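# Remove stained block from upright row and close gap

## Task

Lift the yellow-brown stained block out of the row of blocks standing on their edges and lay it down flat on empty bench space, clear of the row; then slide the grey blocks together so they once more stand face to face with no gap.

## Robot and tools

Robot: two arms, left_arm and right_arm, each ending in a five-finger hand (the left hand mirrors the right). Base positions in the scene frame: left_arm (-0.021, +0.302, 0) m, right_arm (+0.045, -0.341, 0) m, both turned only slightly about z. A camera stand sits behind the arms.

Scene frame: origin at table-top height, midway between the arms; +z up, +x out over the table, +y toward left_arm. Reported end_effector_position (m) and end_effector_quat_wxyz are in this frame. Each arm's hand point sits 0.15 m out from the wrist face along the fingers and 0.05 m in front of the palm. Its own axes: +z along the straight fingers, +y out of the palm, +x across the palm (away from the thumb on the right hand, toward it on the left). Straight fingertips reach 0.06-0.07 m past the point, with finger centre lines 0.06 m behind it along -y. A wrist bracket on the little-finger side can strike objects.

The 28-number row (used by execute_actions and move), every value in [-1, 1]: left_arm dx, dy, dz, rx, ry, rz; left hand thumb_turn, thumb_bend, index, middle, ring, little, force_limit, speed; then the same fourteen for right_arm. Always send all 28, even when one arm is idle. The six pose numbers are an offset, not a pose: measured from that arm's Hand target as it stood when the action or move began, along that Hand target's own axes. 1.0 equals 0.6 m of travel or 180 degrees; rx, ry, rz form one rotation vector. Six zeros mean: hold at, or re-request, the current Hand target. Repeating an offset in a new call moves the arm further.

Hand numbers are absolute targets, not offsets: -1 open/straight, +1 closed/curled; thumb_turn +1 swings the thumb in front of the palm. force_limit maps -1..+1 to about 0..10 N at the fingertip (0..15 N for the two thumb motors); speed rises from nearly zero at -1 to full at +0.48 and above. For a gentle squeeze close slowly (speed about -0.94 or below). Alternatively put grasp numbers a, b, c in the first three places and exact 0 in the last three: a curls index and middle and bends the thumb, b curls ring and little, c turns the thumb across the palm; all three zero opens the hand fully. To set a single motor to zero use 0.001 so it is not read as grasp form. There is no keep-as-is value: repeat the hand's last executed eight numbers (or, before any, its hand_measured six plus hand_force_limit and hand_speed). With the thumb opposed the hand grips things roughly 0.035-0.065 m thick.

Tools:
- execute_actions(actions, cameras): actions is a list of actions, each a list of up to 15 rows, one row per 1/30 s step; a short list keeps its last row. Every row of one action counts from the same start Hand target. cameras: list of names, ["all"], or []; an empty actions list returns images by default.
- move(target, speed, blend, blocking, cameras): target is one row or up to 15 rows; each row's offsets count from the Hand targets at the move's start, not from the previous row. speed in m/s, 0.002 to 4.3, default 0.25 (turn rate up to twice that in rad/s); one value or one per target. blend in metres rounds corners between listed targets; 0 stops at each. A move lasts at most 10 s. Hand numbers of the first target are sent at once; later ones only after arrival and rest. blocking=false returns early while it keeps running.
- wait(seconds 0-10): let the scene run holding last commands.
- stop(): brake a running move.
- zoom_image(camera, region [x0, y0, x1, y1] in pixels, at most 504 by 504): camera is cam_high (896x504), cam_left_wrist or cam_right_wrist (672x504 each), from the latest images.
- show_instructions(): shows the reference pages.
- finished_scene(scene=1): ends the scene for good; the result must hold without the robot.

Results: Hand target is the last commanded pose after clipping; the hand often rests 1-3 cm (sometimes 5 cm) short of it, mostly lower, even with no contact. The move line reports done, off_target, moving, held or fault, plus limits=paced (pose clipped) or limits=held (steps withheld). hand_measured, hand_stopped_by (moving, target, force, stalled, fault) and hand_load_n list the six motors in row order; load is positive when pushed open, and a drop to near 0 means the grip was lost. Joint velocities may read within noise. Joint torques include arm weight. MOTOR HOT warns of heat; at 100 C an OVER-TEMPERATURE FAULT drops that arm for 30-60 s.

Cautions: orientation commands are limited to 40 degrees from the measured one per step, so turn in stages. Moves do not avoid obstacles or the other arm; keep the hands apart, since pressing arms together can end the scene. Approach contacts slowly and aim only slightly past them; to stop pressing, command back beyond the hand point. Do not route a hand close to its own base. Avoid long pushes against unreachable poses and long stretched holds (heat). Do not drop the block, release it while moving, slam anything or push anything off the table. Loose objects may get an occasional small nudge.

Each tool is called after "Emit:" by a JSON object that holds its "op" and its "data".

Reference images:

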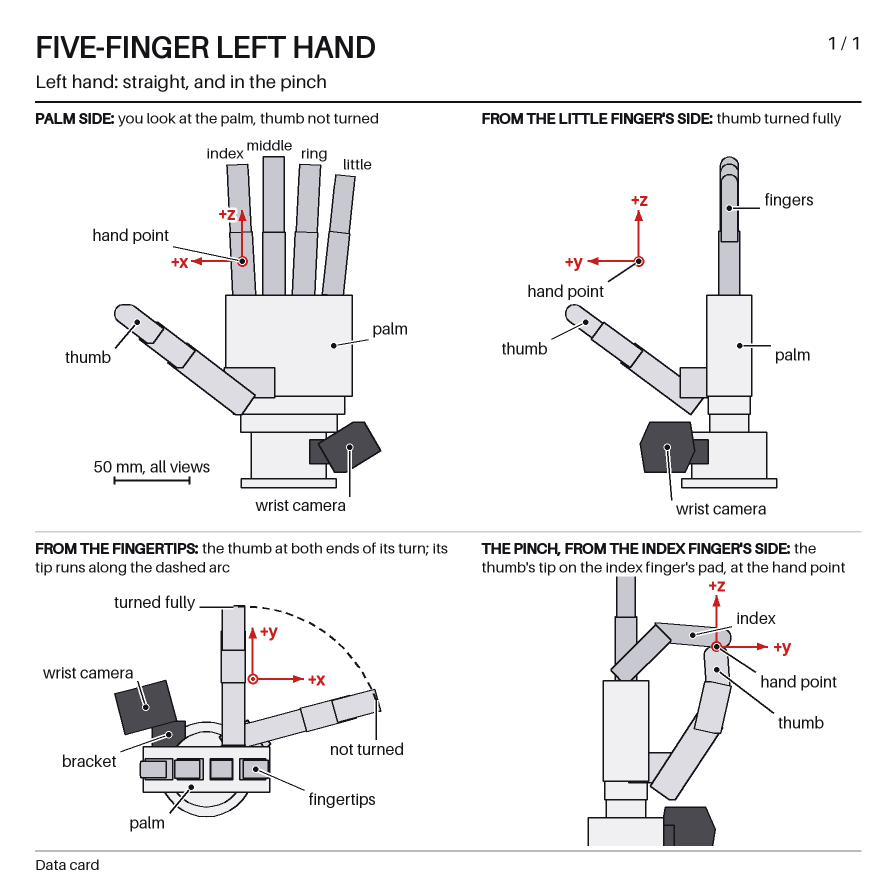

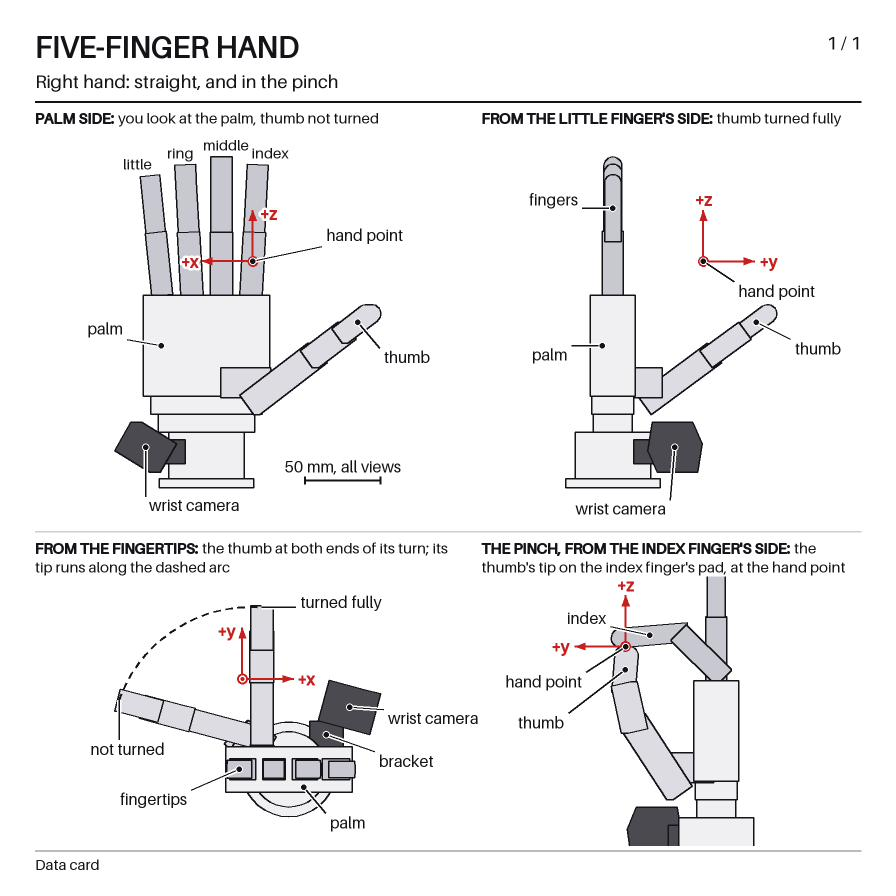

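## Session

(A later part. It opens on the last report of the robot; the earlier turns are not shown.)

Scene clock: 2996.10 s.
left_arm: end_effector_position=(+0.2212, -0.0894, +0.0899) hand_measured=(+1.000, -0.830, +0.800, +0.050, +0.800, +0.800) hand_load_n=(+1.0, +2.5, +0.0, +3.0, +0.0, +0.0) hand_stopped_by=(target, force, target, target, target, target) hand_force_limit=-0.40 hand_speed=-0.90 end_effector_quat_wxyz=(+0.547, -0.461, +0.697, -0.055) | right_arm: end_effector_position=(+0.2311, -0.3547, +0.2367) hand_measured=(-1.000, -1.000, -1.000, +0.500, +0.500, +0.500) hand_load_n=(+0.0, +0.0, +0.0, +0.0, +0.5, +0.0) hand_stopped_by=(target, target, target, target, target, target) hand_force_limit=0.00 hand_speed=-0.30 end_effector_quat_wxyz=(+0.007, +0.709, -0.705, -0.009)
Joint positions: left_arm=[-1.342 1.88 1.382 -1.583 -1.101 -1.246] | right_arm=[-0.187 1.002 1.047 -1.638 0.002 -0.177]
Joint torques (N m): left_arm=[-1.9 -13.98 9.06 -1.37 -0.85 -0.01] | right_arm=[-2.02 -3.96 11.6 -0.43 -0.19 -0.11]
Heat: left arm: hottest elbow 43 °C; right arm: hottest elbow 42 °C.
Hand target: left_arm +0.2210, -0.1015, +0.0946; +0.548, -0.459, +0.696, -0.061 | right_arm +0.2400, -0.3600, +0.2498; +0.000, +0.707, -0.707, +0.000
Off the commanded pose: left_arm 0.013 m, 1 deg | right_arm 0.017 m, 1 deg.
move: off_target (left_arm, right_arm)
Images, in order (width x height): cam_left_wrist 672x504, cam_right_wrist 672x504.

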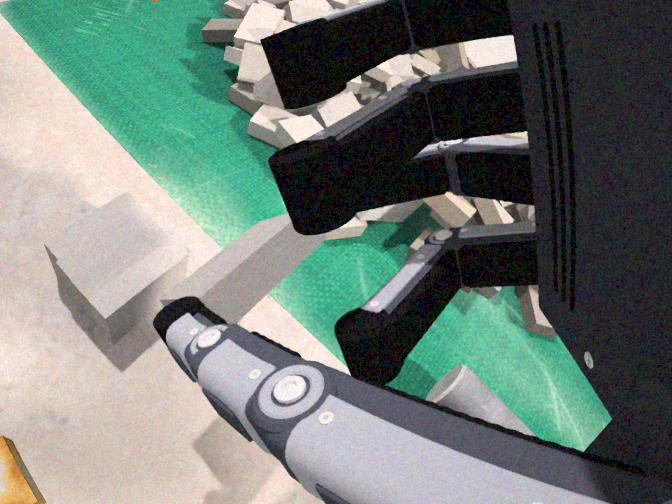

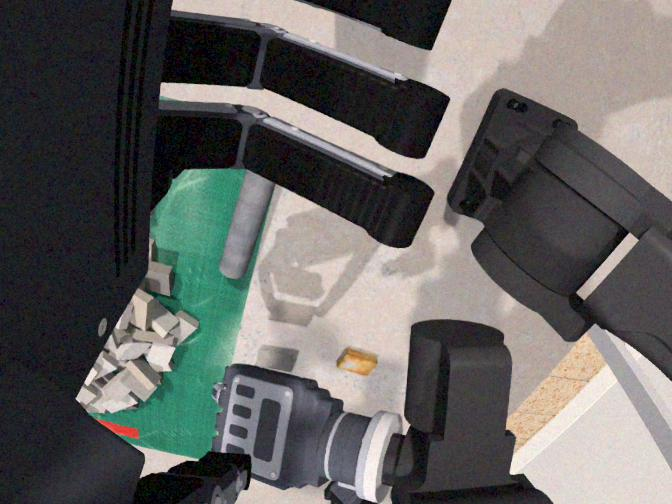

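Emit:
{"op": "zoom_image", "data": {"camera": "cam_left_wrist", "region": [30, 170, 350, 390]}}

Emit:
{"op": "zoom_image", "data": {"camera": "cam_right_wrist", "region": [190, 310, 390, 460]}}

Scaled by 1.575 from the camera's 672x504 image, which has a finer 960x720 frame.

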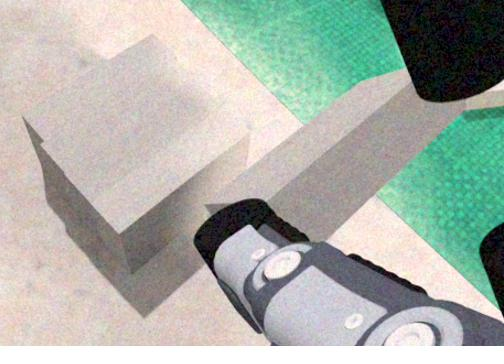

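Scaled by 2.520 from the camera's 672x504 image, which has a finer 960x720 frame.

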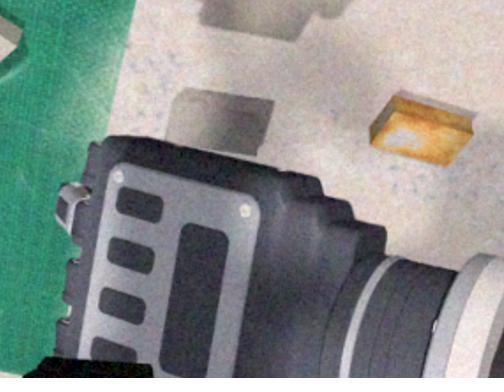

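Emit:
{"op": "zoom_image", "data": {"camera": "cam_left_wrist", "region": [140, 200, 340, 340]}}

Scaled by 2.520 from the camera's 672x504 image, which has a finer 960x720 frame.

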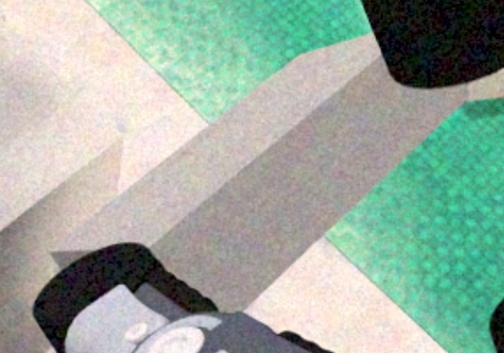

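Emit:
{"op": "move", "data": {"target": [-0.0118,-0.0098,-0.0065,-0.0042,0.105,-0.1503,1,-0.6,0.8,0.05,0.8,0.8,-0.4,-0.9,0,0,0,0,0,0,-1,-1,-1,0.5,0.5,0.5,0,-0.3], "speed": 0.1, "cameras": ["cam_right_wrist","cam_left_wrist"]}}

Scene clock: 3132.57 s.
left_arm: end_effector_position=(+0.2163, -0.0999, +0.0969) hand_measured=(+1.000, -0.830, +0.800, +0.050, +0.800, +0.800) hand_load_n=(+0.5, +2.5, +0.0, +3.0, +0.0, +0.0) hand_stopped_by=(target, force, target, target, target, target) hand_force_limit=-0.40 hand_speed=-0.90 end_effector_quat_wxyz=(+0.399, -0.591, +0.656, -0.247) | right_arm: end_effector_position=(+0.2311, -0.3547, +0.2367) hand_measured=(-1.000, -1.000, -1.000, +0.500, +0.500, +0.500) hand_load_n=(+0.0, +0.0, +0.0, +0.0, +0.0, +0.0) hand_stopped_by=(target, target, target, target, target, target) hand_force_limit=0.00 hand_speed=-0.30 end_effector_quat_wxyz=(+0.007, +0.709, -0.705, -0.009)
Joint positions: left_arm=[-1.312 1.541 1.059 -0.954 -0.971 -1.126] | right_arm=[-0.187 1.002 1.047 -1.638 0.002 -0.177]
Joint torques (N m): left_arm=[-0.79 -12.75 7.16 0.75 -0.72 0.09] | right_arm=[-2.02 -4.01 11.6 -0.39 -0.18 -0.11]
Heat: left arm: hottest elbow 43 °C; right arm: hottest elbow 42 °C.
Hand target: left_arm +0.2209, -0.1016, +0.1047; +0.395, -0.596, +0.650, -0.256 | right_arm +0.2400, -0.3600, +0.2498; +0.000, +0.707, -0.707, +0.000
Off the commanded pose: left_arm 0.009 m, 1 deg | right_arm 0.017 m, 1 deg.
move: off_target (right_arm)
Images, in order (width x height): cam_left_wrist 672x504, cam_right_wrist 672x504.

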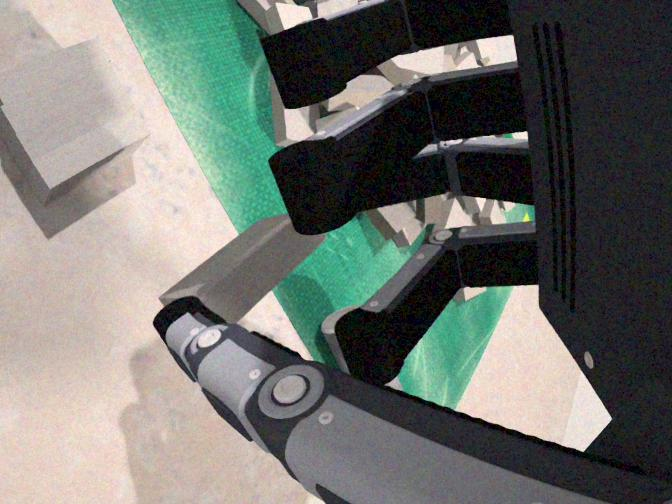

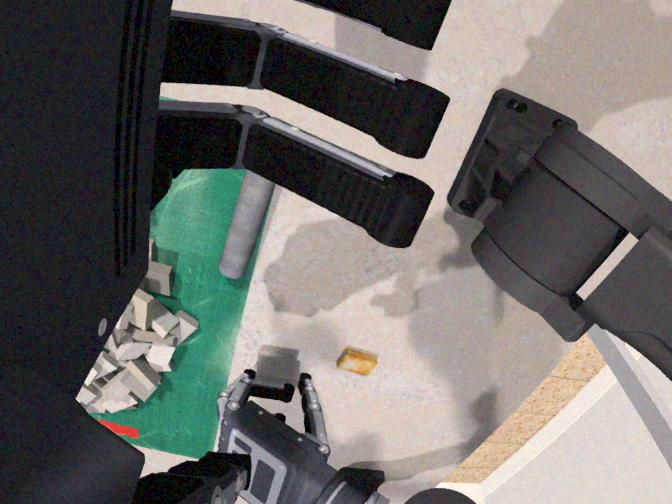

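Emit:
{"op": "zoom_image", "data": {"camera": "cam_right_wrist", "region": [210, 330, 350, 430]}}

Emit:
{"op": "zoom_image", "data": {"camera": "cam_left_wrist", "region": [140, 200, 340, 340]}}

Scaled by 3.600 from the camera's 672x504 image, which has a finer 960x720 frame.

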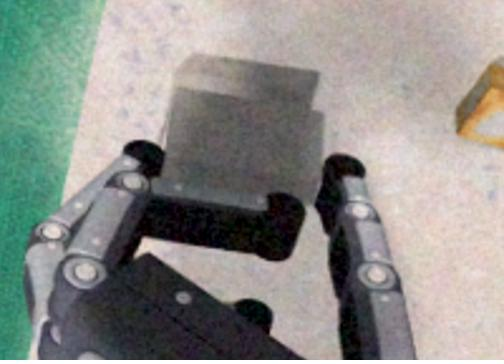

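Scaled by 2.520 from the camera's 672x504 image, which has a finer 960x720 frame.

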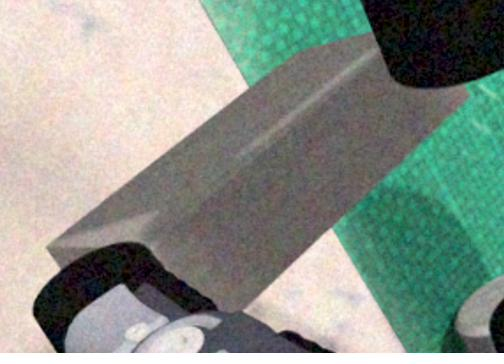

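Emit:
{"op": "zoom_image", "data": {"camera": "cam_right_wrist", "region": [245, 335, 315, 405]}}

Scaled by 7.200 from the camera's 672x504 image, which has a finer 960x720 frame.

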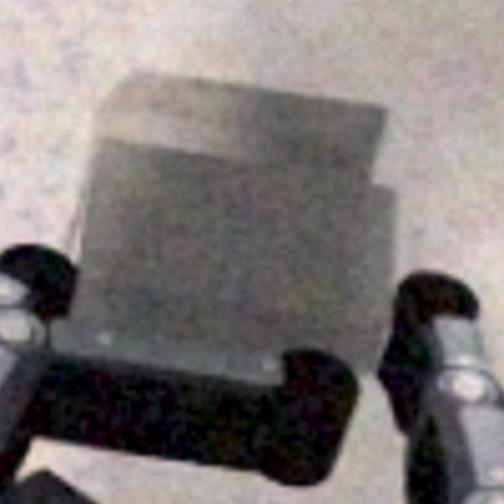

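Emit:
{"op": "move", "data": {"target": [0.001,0.0697,0.0486,0,0,0,1,-0.6,0.8,0.05,0.8,0.8,-0.4,-0.9,0,0,0,0,0,0,-1,-1,-1,0.5,0.5,0.5,0,-0.3], "speed": 0.06, "cameras": ["cam_right_wrist","cam_left_wrist"]}}

Emit:
{"op": "zoom_image", "data": {"camera": "cam_right_wrist", "region": [230, 325, 330, 425]}}

Scene clock: 3194.97 s.
left_arm: end_effector_position=(+0.2163, -0.0905, +0.0570) hand_measured=(+1.000, -0.830, +0.800, +0.050, +0.800, +0.800) hand_load_n=(+0.5, +2.5, +0.0, +3.0, +0.0, +0.0) hand_stopped_by=(target, force, target, target, target, target) hand_force_limit=-0.40 hand_speed=-0.90 end_effector_quat_wxyz=(+0.394, -0.595, +0.652, -0.256) | right_arm: end_effector_position=(+0.2311, -0.3547, +0.2367) hand_measured=(-1.000, -1.000, -1.000, +0.500, +0.500, +0.500) hand_load_n=(+0.0, +0.0, +0.0, +0.0, +0.0, +0.0) hand_stopped_by=(target, target, target, target, target, target) hand_force_limit=0.00 hand_speed=-0.30 end_effector_quat_wxyz=(+0.007, +0.709, -0.705, -0.009)
Joint positions: left_arm=[-1.306 1.563 0.96 -0.801 -0.969 -1.115] | right_arm=[-0.187 1.002 1.047 -1.638 0.002 -0.177]
Joint torques (N m): left_arm=[-0.62 -10.46 6.82 0.83 -0.73 0.1] | right_arm=[-1.96 -3.96 11.63 -0.4 -0.19 -0.11]
Heat: left arm: hottest elbow 40 °C; right arm: hottest elbow 42 °C.
Hand target: left_arm +0.2208, -0.0916, +0.0547; +0.395, -0.596, +0.651, -0.256 | right_arm +0.2400, -0.3600, +0.2498; +0.000, +0.707, -0.707, +0.000
Off the commanded pose: left_arm 0.005 m, 0 deg | right_arm 0.017 m, 1 deg.
move: off_target (right_arm)
Images, in order (width x height): cam_left_wrist 672x504, cam_right_wrist 672x504.

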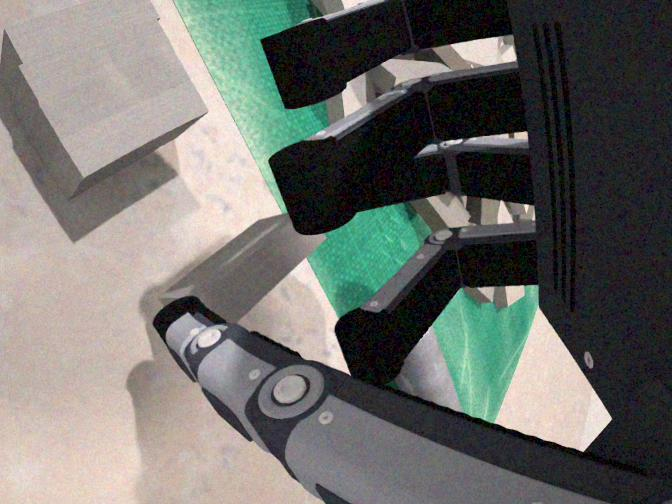

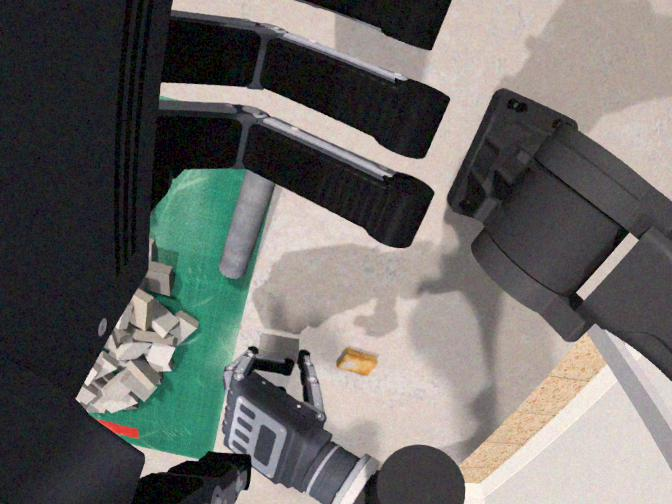

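Scaled by 5.040 from the camera's 672x504 image, which has a finer 960x720 frame.

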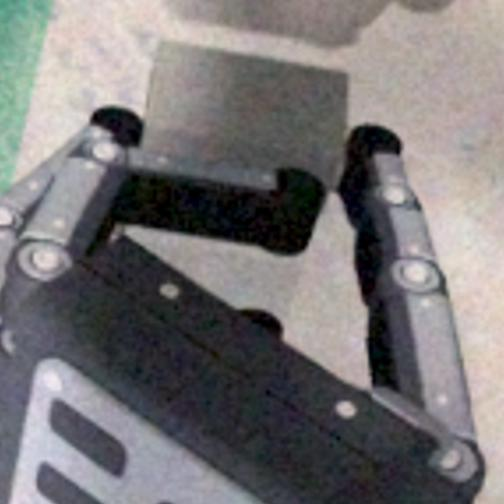

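Emit:
{"op": "move", "data": {"target": [-0.0264,0.0294,0.0212,0,0,0,1,-0.6,0.8,0.05,0.8,0.8,-0.4,-0.9,0,0,0,0,0,0,-1,-1,-1,0.5,0.5,0.5,0,-0.3], "speed": 0.05, "cameras": ["cam_right_wrist","cam_left_wrist"]}}

Emit:
{"op": "zoom_image", "data": {"camera": "cam_left_wrist", "region": [0, 60, 360, 340]}}

Scene clock: 3211.17 s.
left_arm: end_effector_position=(+0.2165, -0.0736, +0.0373) hand_measured=(+1.000, -0.830, +0.800, +0.050, +0.800, +0.800) hand_load_n=(+0.0, +3.0, +0.0, +2.5, +0.0, +0.0) hand_stopped_by=(target, force, target, target, target, target) hand_force_limit=-0.40 hand_speed=-0.90 end_effector_quat_wxyz=(+0.396, -0.592, +0.654, -0.255) | right_arm: end_effector_position=(+0.2311, -0.3547, +0.2367) hand_measured=(-1.000, -1.000, -1.000, +0.500, +0.500, +0.500) hand_load_n=(+0.0, +0.0, +0.0, +0.0, +0.0, +0.0) hand_stopped_by=(target, target, target, target, target, target) hand_force_limit=0.00 hand_speed=-0.30 end_effector_quat_wxyz=(+0.007, +0.709, -0.705, -0.009)
Joint positions: left_arm=[-1.294 1.559 0.89 -0.719 -0.969 -1.088] | right_arm=[-0.187 1.002 1.047 -1.638 0.002 -0.177]
Joint torques (N m): left_arm=[-0.73 -10.75 5.87 0.8 -0.64 0.06] | right_arm=[-1.96 -4.01 11.6 -0.4 -0.19 -0.11]
Heat: left arm: hottest elbow 39 °C; right arm: hottest elbow 42 °C.
Hand target: left_arm +0.2208, -0.0714, +0.0366; +0.395, -0.596, +0.650, -0.256 | right_arm +0.2400, -0.3600, +0.2498; +0.000, +0.707, -0.707, +0.000
Off the commanded pose: left_arm 0.005 m, 1 deg | right_arm 0.017 m, 1 deg.
move: off_target (right_arm)
Images, in order (width x height): cam_left_wrist 672x504, cam_right_wrist 672x504.

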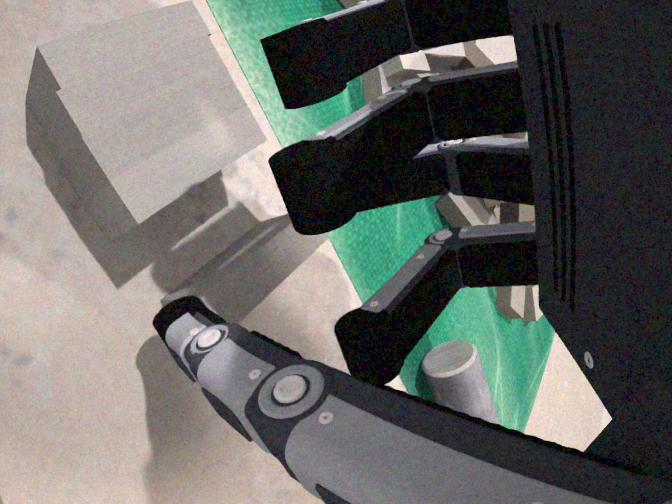

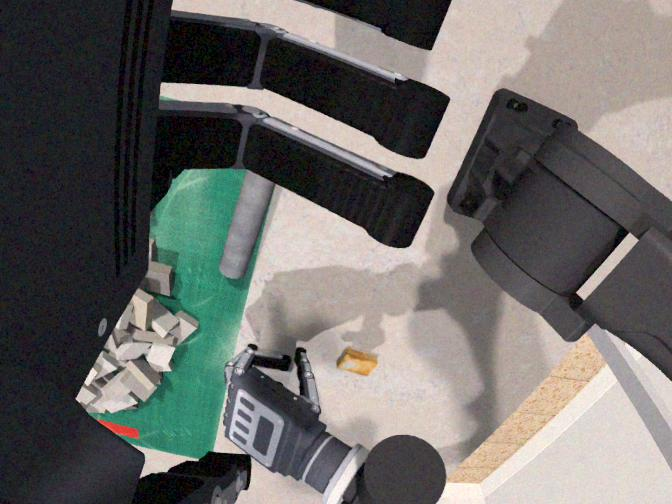

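Scaled by 1.400 from the camera's 672x504 image, which has a finer 960x720 frame.

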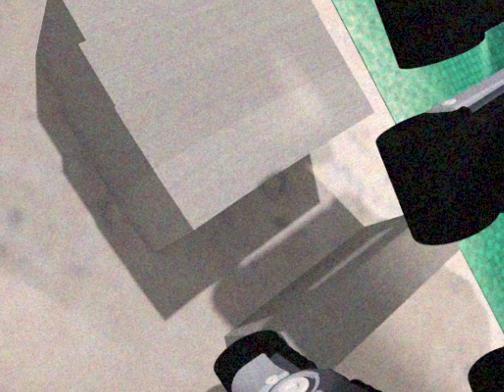

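Emit:
{"op": "move", "data": {"target": [0.0021,0.0081,0.0056,0,0,0,1,-0.6,0.8,0.05,0.8,0.8,-0.4,-0.9,0,0,0,0,0,0,-1,-1,-1,0.5,0.5,0.5,0,-0.3], "speed": 0.03, "cameras": ["cam_left_wrist","cam_right_wrist"]}}

Emit:
{"op": "zoom_image", "data": {"camera": "cam_right_wrist", "region": [230, 325, 330, 425]}}

Scene clock: 3218.27 s.
left_arm: end_effector_position=(+0.2167, -0.0741, +0.0359) hand_measured=(+1.000, -0.830, +0.800, +0.050, +0.800, +0.800) hand_load_n=(-0.5, +3.0, +0.0, +2.0, +0.0, +0.0) hand_stopped_by=(target, force, target, target, target, target) hand_force_limit=-0.40 hand_speed=-0.90 end_effector_quat_wxyz=(+0.394, -0.593, +0.653, -0.259) | right_arm: end_effector_position=(+0.2311, -0.3547, +0.2367) hand_measured=(-1.000, -1.000, -1.000, +0.500, +0.500, +0.500) hand_load_n=(+0.0, +0.0, +0.0, +0.0, +0.0, +0.0) hand_stopped_by=(target, target, target, target, target, target) hand_force_limit=0.00 hand_speed=-0.30 end_effector_quat_wxyz=(+0.007, +0.709, -0.705, -0.009)
Joint positions: left_arm=[-1.294 1.558 0.883 -0.702 -0.969 -1.085] | right_arm=[-0.187 1.002 1.047 -1.638 0.002 -0.177]
Joint torques (N m): left_arm=[-0.26 -10.17 5.83 0.99 -0.6 0.05] | right_arm=[-2.08 -4.07 11.62 -0.39 -0.19 -0.11]
Heat: left arm: hottest elbow 39 °C; right arm: hottest elbow 42 °C.
Hand target: left_arm +0.2208, -0.0715, +0.0307; +0.395, -0.596, +0.650, -0.256 | right_arm +0.2400, -0.3600, +0.2498; +0.000, +0.707, -0.707, +0.000
Off the commanded pose: left_arm 0.007 m, 1 deg | right_arm 0.017 m, 1 deg.
move: off_target (right_arm)
Images, in order (width x height): cam_left_wrist 672x504, cam_right_wrist 672x504.

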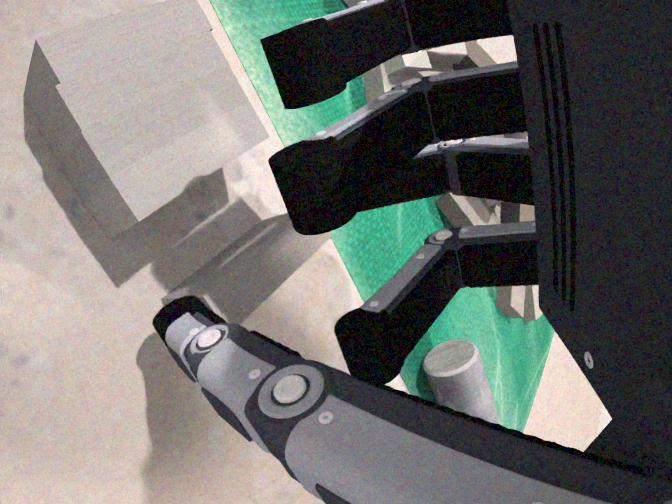

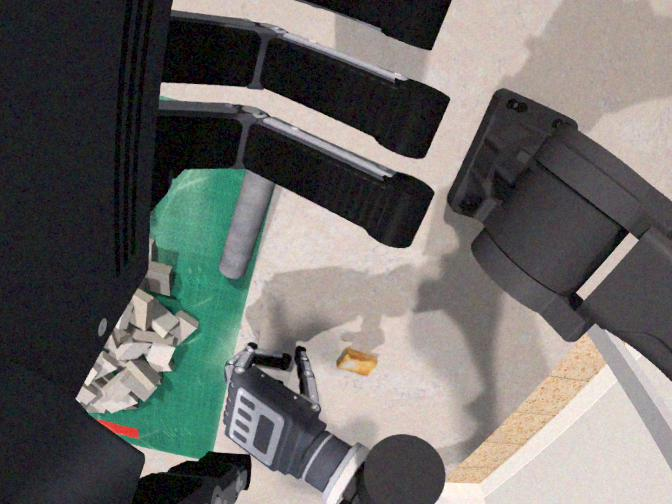

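Scaled by 5.040 from the camera's 672x504 image, which has a finer 960x720 frame.

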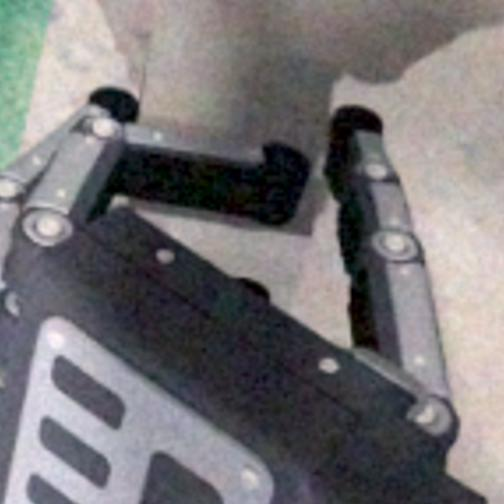

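Emit:
{"op": "move", "data": {"target": [-0.0069,-0.0268,-0.0185,0,0,0,1,-0.6,0.8,0.05,0.8,0.8,-0.4,-0.9,0,0,0,0,0,0,-1,-1,-1,0.5,0.5,0.5,0,-0.3], "speed": 0.03, "cameras": ["cam_left_wrist"]}}

Emit:
{"op": "zoom_image", "data": {"camera": "cam_left_wrist", "region": [100, 160, 360, 340]}}

Scene clock: 3231.93 s.
left_arm: end_effector_position=(+0.2159, -0.0681, +0.0394) hand_measured=(+1.000, -0.830, +0.800, +0.050, +0.800, +0.800) hand_load_n=(+0.5, +2.5, +0.0, +3.0, +0.0, +0.0) hand_stopped_by=(target, force, target, target, target, target) hand_force_limit=-0.40 hand_speed=-0.90 end_effector_quat_wxyz=(+0.397, -0.592, +0.655, -0.251) | right_arm: end_effector_position=(+0.2311, -0.3547, +0.2367) hand_measured=(-1.000, -1.000, -1.000, +0.500, +0.500, +0.500) hand_load_n=(+0.0, +0.0, +0.0, +0.0, +0.0, +0.0) hand_stopped_by=(target, target, target, target, target, target) hand_force_limit=0.00 hand_speed=-0.30 end_effector_quat_wxyz=(+0.007, +0.709, -0.705, -0.009)
Joint positions: left_arm=[-1.291 1.546 0.883 -0.731 -0.967 -1.085] | right_arm=[-0.187 1.002 1.047 -1.638 0.002 -0.177]
Joint torques (N m): left_arm=[-0.62 -11.69 7.65 -0.23 -0.72 0.04] | right_arm=[-1.96 -4.07 11.6 -0.4 -0.19 -0.11]
Heat: left arm: hottest elbow 39 °C; right arm: hottest elbow 42 °C.
Hand target: left_arm +0.2208, -0.0715, +0.0506; +0.395, -0.596, +0.651, -0.256 | right_arm +0.2400, -0.3600, +0.2498; +0.000, +0.707, -0.707, +0.000
Off the commanded pose: left_arm 0.013 m, 1 deg | right_arm 0.017 m, 1 deg.
move: off_target (left_arm, right_arm)
Images, in order (width x height): cam_left_wrist 672x504.

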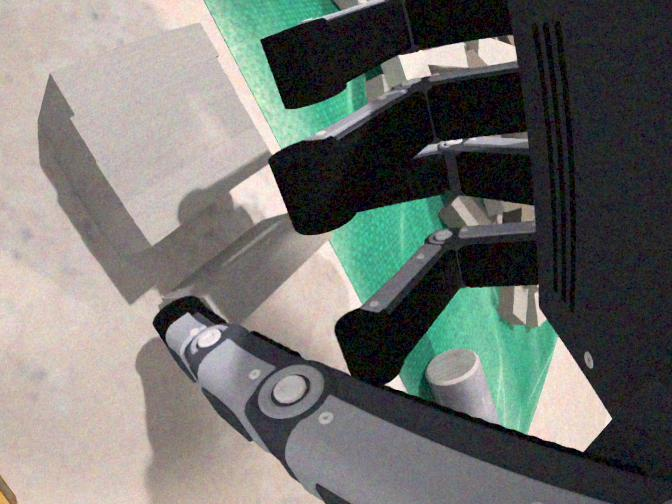

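Scaled by 1.938 from the camera's 672x504 image, which has a finer 960x720 frame.

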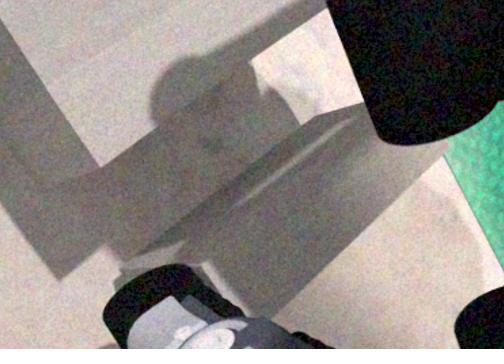

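Emit:
{"op": "zoom_image", "data": {"camera": "cam_left_wrist", "region": [30, 60, 310, 330]}}

Emit:
{"op": "zoom_image", "data": {"camera": "cam_left_wrist", "region": [120, 200, 340, 340]}}

Scaled by 1.800 from the camera's 672x504 image, which has a finer 960x720 frame.

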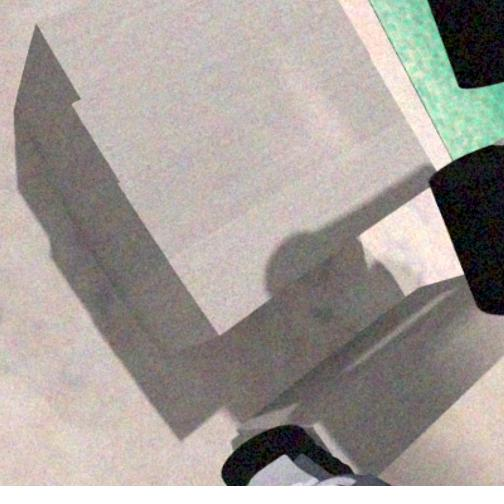

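Scaled by 2.291 from the camera's 672x504 image, which has a finer 960x720 frame.

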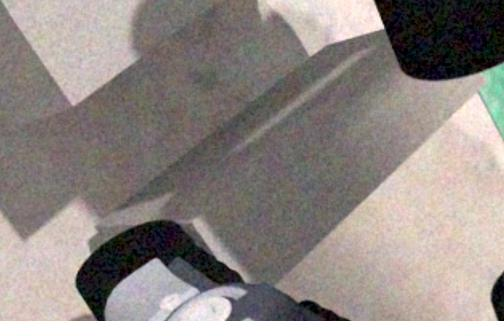

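Emit:
{"op": "move", "data": {"target": [-0.0002,0.0057,-0.0082,0,0,0,1,-0.6,0.8,0.05,0.8,0.8,-0.4,-0.9,0,0,0,0,0,0,-1,-1,-1,0.5,0.5,0.5,0,-0.3], "speed": 0.04, "cameras": ["cam_left_wrist","cam_right_wrist"]}}

Emit:
{"op": "zoom_image", "data": {"camera": "cam_left_wrist", "region": [30, 60, 310, 330]}}

Emit:
{"op": "zoom_image", "data": {"camera": "cam_right_wrist", "region": [240, 330, 310, 400]}}

Scene clock: 3318.27 s.
left_arm: end_effector_position=(+0.2147, -0.0641, +0.0387) hand_measured=(+1.000, -0.830, +0.800, +0.050, +0.800, +0.800) hand_load_n=(+0.5, +2.5, +0.0, +3.0, +0.0, +0.0) hand_stopped_by=(target, force, target, target, target, target) hand_force_limit=-0.40 hand_speed=-0.90 end_effector_quat_wxyz=(+0.399, -0.592, +0.655, -0.245) | right_arm: end_effector_position=(+0.2311, -0.3547, +0.2367) hand_measured=(-1.000, -1.000, -1.000, +0.500, +0.500, +0.500) hand_load_n=(+0.0, +0.0, +0.0, +0.0, +0.0, +0.0) hand_stopped_by=(target, target, target, target, target, target) hand_force_limit=0.00 hand_speed=-0.30 end_effector_quat_wxyz=(+0.007, +0.709, -0.705, -0.009)
Joint positions: left_arm=[-1.291 1.546 0.883 -0.752 -0.967 -1.097] | right_arm=[-0.187 1.002 1.047 -1.638 0.002 -0.177]
Joint torques (N m): left_arm=[-2.02 -11.63 7.57 -0.16 -0.78 -0.08] | right_arm=[-2.14 -4.07 11.62 -0.42 -0.18 -0.11]
Heat: left arm: hottest elbow 40 °C; right arm: hottest elbow 43 °C.
Hand target: left_arm +0.2148, -0.0716, +0.0506; +0.395, -0.596, +0.651, -0.256 | right_arm +0.2400, -0.3600, +0.2498; +0.000, +0.707, -0.707, +0.000
Off the commanded pose: left_arm 0.014 m, 2 deg | right_arm 0.017 m, 1 deg.
move: off_target (left_arm, right_arm)
Images, in order (width x height): cam_left_wrist 672x504, cam_right_wrist 672x504.

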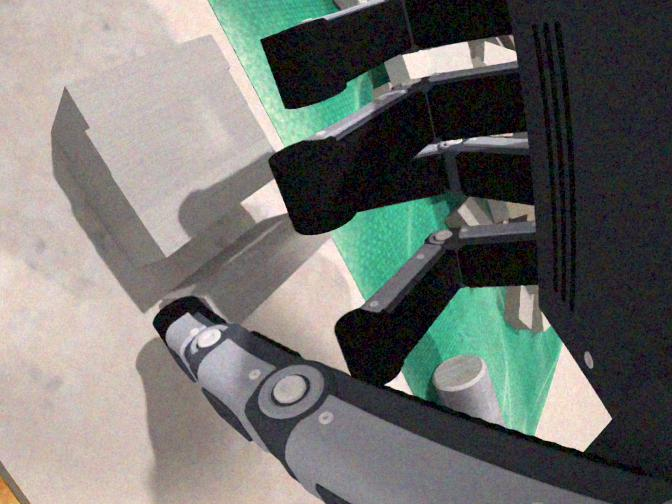

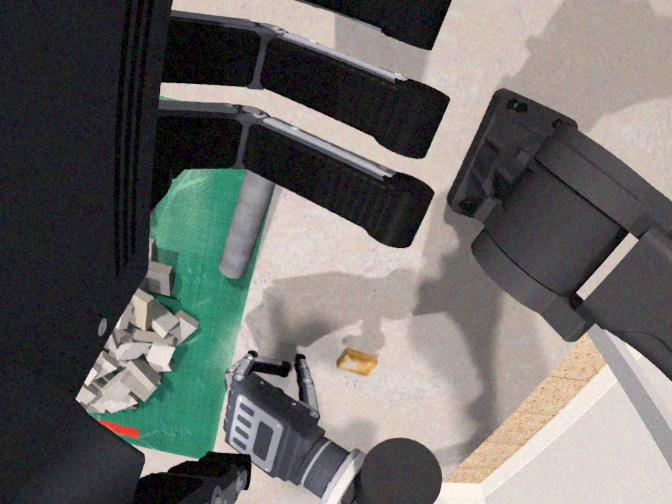

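Scaled by 1.800 from the camera's 672x504 image, which has a finer 960x720 frame.

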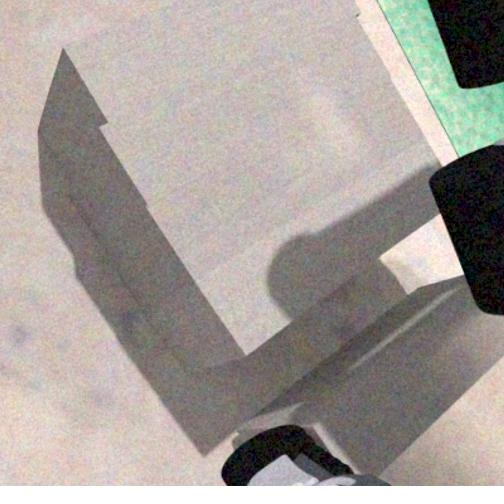

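Scaled by 7.200 from the camera's 672x504 image, which has a finer 960x720 frame.

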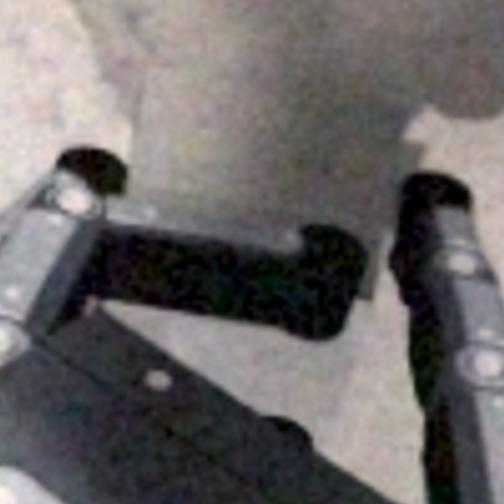

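Emit:
{"op": "move", "data": {"target": [0.0047,0.0049,-0.0089,0,0,0,1,-0.6,0.8,0.05,0.8,0.8,-0.4,-0.9,0,0,0,0,0,0,-1,-1,-1,0.5,0.5,0.5,0,-0.3], "speed": 0.04, "cameras": ["cam_left_wrist"]}}

Emit:
{"op": "zoom_image", "data": {"camera": "cam_left_wrist", "region": [30, 60, 310, 330]}}

Scene clock: 3328.60 s.
left_arm: end_effector_position=(+0.2086, -0.0630, +0.0382) hand_measured=(+1.000, -0.830, +0.800, +0.050, +0.800, +0.800) hand_load_n=(+0.5, +2.5, +0.0, +3.0, +0.0, +0.0) hand_stopped_by=(target, force, target, target, target, target) hand_force_limit=-0.40 hand_speed=-0.90 end_effector_quat_wxyz=(+0.400, -0.593, +0.655, -0.243) | right_arm: end_effector_position=(+0.2311, -0.3547, +0.2367) hand_measured=(-1.000, -1.000, -1.000, +0.500, +0.500, +0.500) hand_load_n=(+0.0, +0.0, +0.0, +0.0, +0.0, +0.5) hand_stopped_by=(target, target, target, target, target, target) hand_force_limit=0.00 hand_speed=-0.30 end_effector_quat_wxyz=(+0.007, +0.709, -0.705, -0.009)
Joint positions: left_arm=[-1.305 1.546 0.883 -0.779 -0.968 -1.126] | right_arm=[-0.187 1.002 1.047 -1.638 0.002 -0.177]
Joint torques (N m): left_arm=[-2.02 -11.46 8.27 -0.23 -0.89 -0.09] | right_arm=[-2.02 -4.01 11.6 -0.4 -0.19 -0.11]
Heat: left arm: hottest elbow 40 °C; right arm: hottest elbow 43 °C.
Hand target: left_arm +0.2089, -0.0745, +0.0506; +0.395, -0.596, +0.650, -0.256 | right_arm +0.2400, -0.3600, +0.2498; +0.000, +0.707, -0.707, +0.000
Off the commanded pose: left_arm 0.017 m, 2 deg | right_arm 0.017 m, 1 deg.
move: off_target (left_arm, right_arm)
Images, in order (width x height): cam_left_wrist 672x504.

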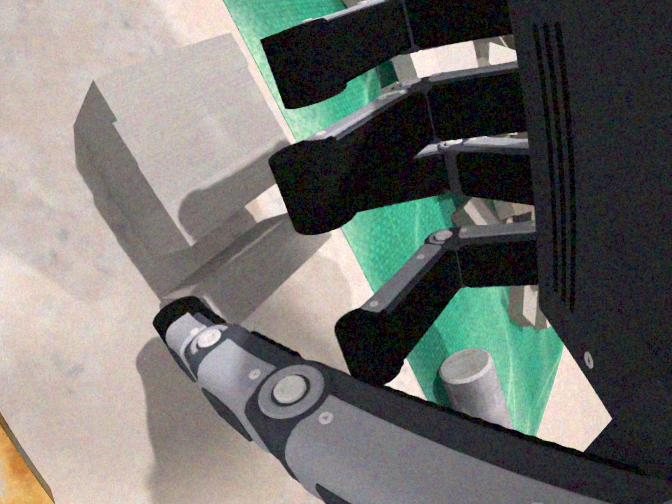

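Scaled by 1.800 from the camera's 672x504 image, which has a finer 960x720 frame.

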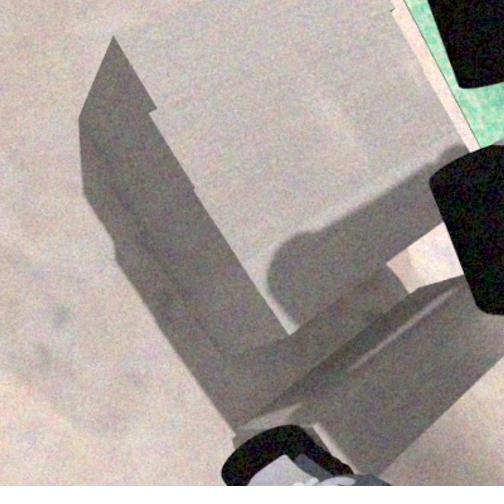

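Emit:
{"op": "move", "data": {"target": [-0.0236,0.0038,0.0033,0,0,0,1,-0.6,0.8,0.05,0.8,0.8,-0.4,-0.9,0,0,0,0,0,0,-1,-1,-1,0.5,0.5,0.5,0,-0.3], "speed": 0.03, "cameras": ["cam_left_wrist","cam_right_wrist"]}}

Emit:
{"op": "zoom_image", "data": {"camera": "cam_left_wrist", "region": [30, 60, 310, 330]}}

Emit:
{"op": "zoom_image", "data": {"camera": "cam_right_wrist", "region": [240, 330, 310, 400]}}

Scene clock: 3348.53 s.
left_arm: end_effector_position=(+0.2074, -0.0589, +0.0446) hand_measured=(+1.000, -0.830, +0.800, +0.050, +0.800, +0.800) hand_load_n=(+0.5, +2.5, +0.0, +3.0, +0.0, +0.0) hand_stopped_by=(target, force, target, target, target, target) hand_force_limit=-0.40 hand_speed=-0.90 end_effector_quat_wxyz=(+0.397, -0.596, +0.653, -0.249) | right_arm: end_effector_position=(+0.2311, -0.3547, +0.2367) hand_measured=(-1.000, -1.000, -1.000, +0.500, +0.500, +0.500) hand_load_n=(+0.0, +0.0, +0.0, +0.5, +0.0, +0.0) hand_stopped_by=(target, target, target, target, target, target) hand_force_limit=0.00 hand_speed=-0.30 end_effector_quat_wxyz=(+0.007, +0.709, -0.705, -0.009)
Joint positions: left_arm=[-1.305 1.516 0.868 -0.779 -0.968 -1.127] | right_arm=[-0.187 1.002 1.047 -1.638 0.002 -0.177]
Joint torques (N m): left_arm=[-1.2 -11.4 6.23 0.55 -0.82 0.11] | right_arm=[-2.02 -4.01 11.62 -0.39 -0.19 -0.11]
Heat: left arm: hottest elbow 40 °C; right arm: hottest elbow 43 °C.
Hand target: left_arm +0.2089, -0.0600, +0.0506; +0.395, -0.596, +0.650, -0.256 | right_arm +0.2400, -0.3600, +0.2498; +0.000, +0.707, -0.707, +0.000
Off the commanded pose: left_arm 0.006 m, 1 deg | right_arm 0.017 m, 1 deg.
move: off_target (right_arm)
Images, in order (width x height): cam_left_wrist 672x504, cam_right_wrist 672x504.

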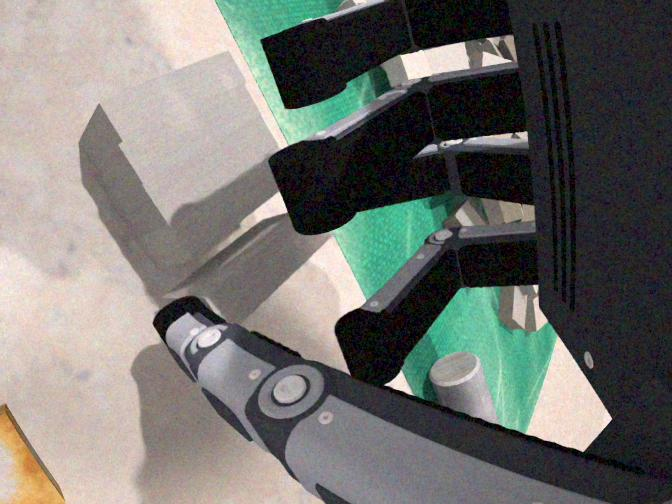

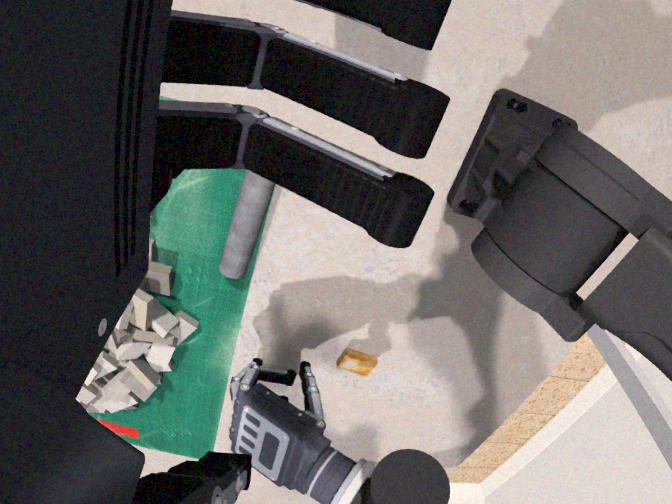

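Scaled by 1.800 from the camera's 672x504 image, which has a finer 960x720 frame.

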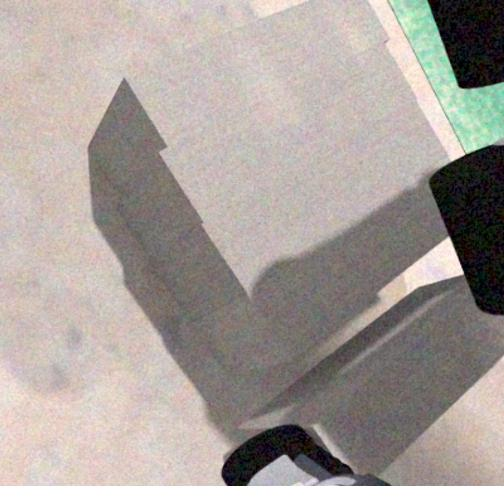

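Scaled by 7.200 from the camera's 672x504 image, which has a finer 960x720 frame.

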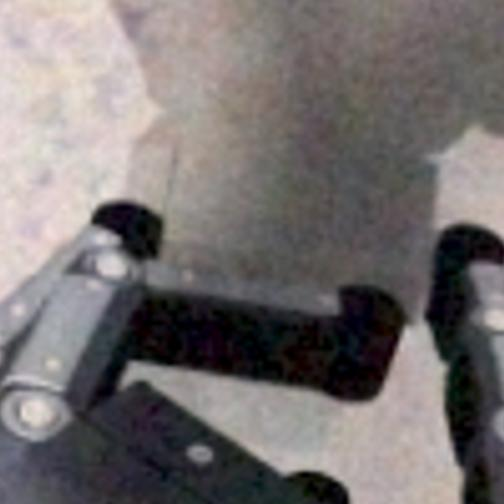

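Emit:
{"op": "move", "data": {"target": [-0.004,0.0176,0.0124,0,0,0,1,-0.6,0.8,0.05,0.8,0.8,-0.4,-0.9,0,0,0,0,0,0,-1,-1,-1,0.5,0.5,0.5,0,-0.3], "speed": 0.03, "cameras": ["cam_left_wrist","cam_right_wrist"]}}

Emit:
{"op": "zoom_image", "data": {"camera": "cam_left_wrist", "region": [30, 60, 310, 330]}}

Emit:
{"op": "zoom_image", "data": {"camera": "cam_right_wrist", "region": [240, 330, 310, 400]}}

Scene clock: 3359.60 s.
left_arm: end_effector_position=(+0.2067, -0.0564, +0.0372) hand_measured=(+1.000, -0.830, +0.800, +0.050, +0.800, +0.800) hand_load_n=(+0.5, +2.5, +0.0, +3.0, +0.0, +0.0) hand_stopped_by=(target, force, target, target, target, target) hand_force_limit=-0.40 hand_speed=-0.90 end_effector_quat_wxyz=(+0.394, -0.598, +0.650, -0.255) | right_arm: end_effector_position=(+0.2311, -0.3547, +0.2367) hand_measured=(-1.000, -1.000, -1.000, +0.500, +0.500, +0.500) hand_load_n=(+0.0, +0.0, +0.0, +0.0, +0.0, +0.0) hand_stopped_by=(target, target, target, target, target, target) hand_force_limit=0.00 hand_speed=-0.30 end_effector_quat_wxyz=(+0.007, +0.709, -0.705, -0.009)
Joint positions: left_arm=[-1.305 1.516 0.841 -0.736 -0.968 -1.125] | right_arm=[-0.187 1.002 1.047 -1.638 0.002 -0.177]
Joint torques (N m): left_arm=[-0.79 -10.23 5.96 0.59 -0.79 0.17] | right_arm=[-2.02 -4.07 11.6 -0.42 -0.19 -0.11]
Heat: left arm: hottest elbow 40 °C; right arm: hottest elbow 43 °C.
Hand target: left_arm +0.2090, -0.0551, +0.0385; -0.395, +0.596, -0.650, +0.256 | right_arm +0.2400, -0.3600, +0.2498; +0.000, +0.707, -0.707, +0.000
Off the commanded pose: left_arm 0.003 m, 0 deg | right_arm 0.017 m, 1 deg.
move: off_target (right_arm)
Images, in order (width x height): cam_left_wrist 672x504, cam_right_wrist 672x504.

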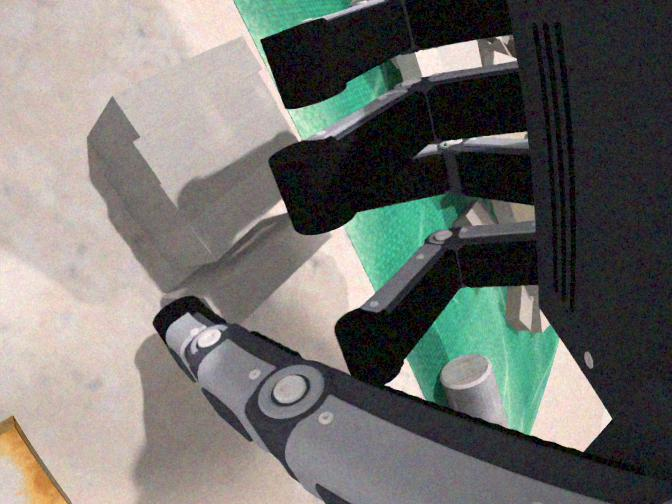

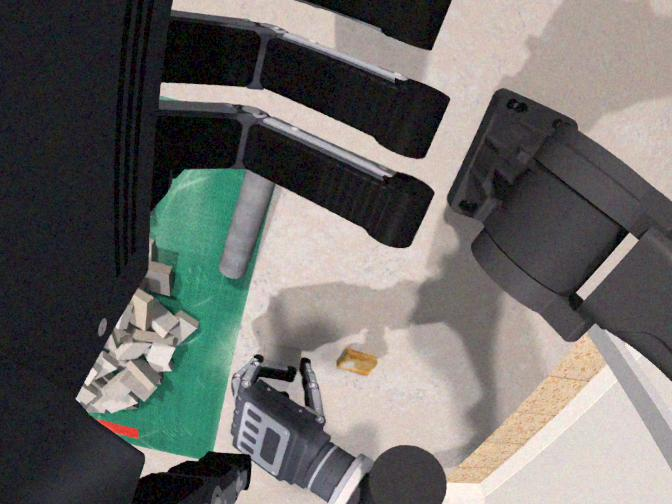

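Scaled by 1.800 from the camera's 672x504 image, which has a finer 960x720 frame.

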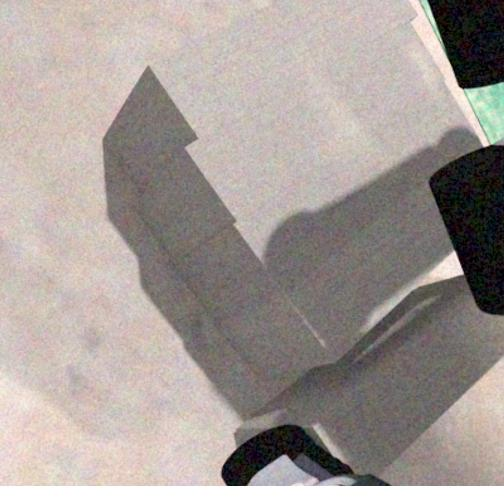

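Scaled by 7.200 from the camera's 672x504 image, which has a finer 960x720 frame.

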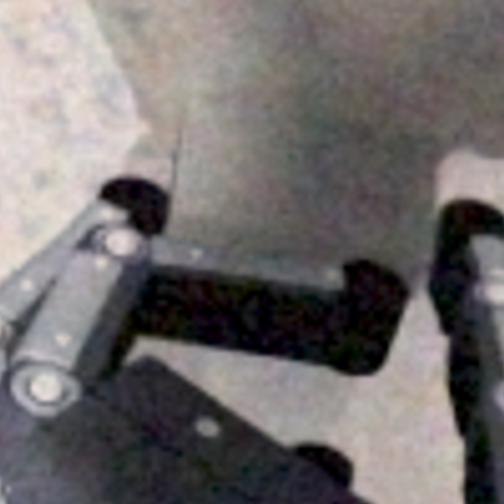

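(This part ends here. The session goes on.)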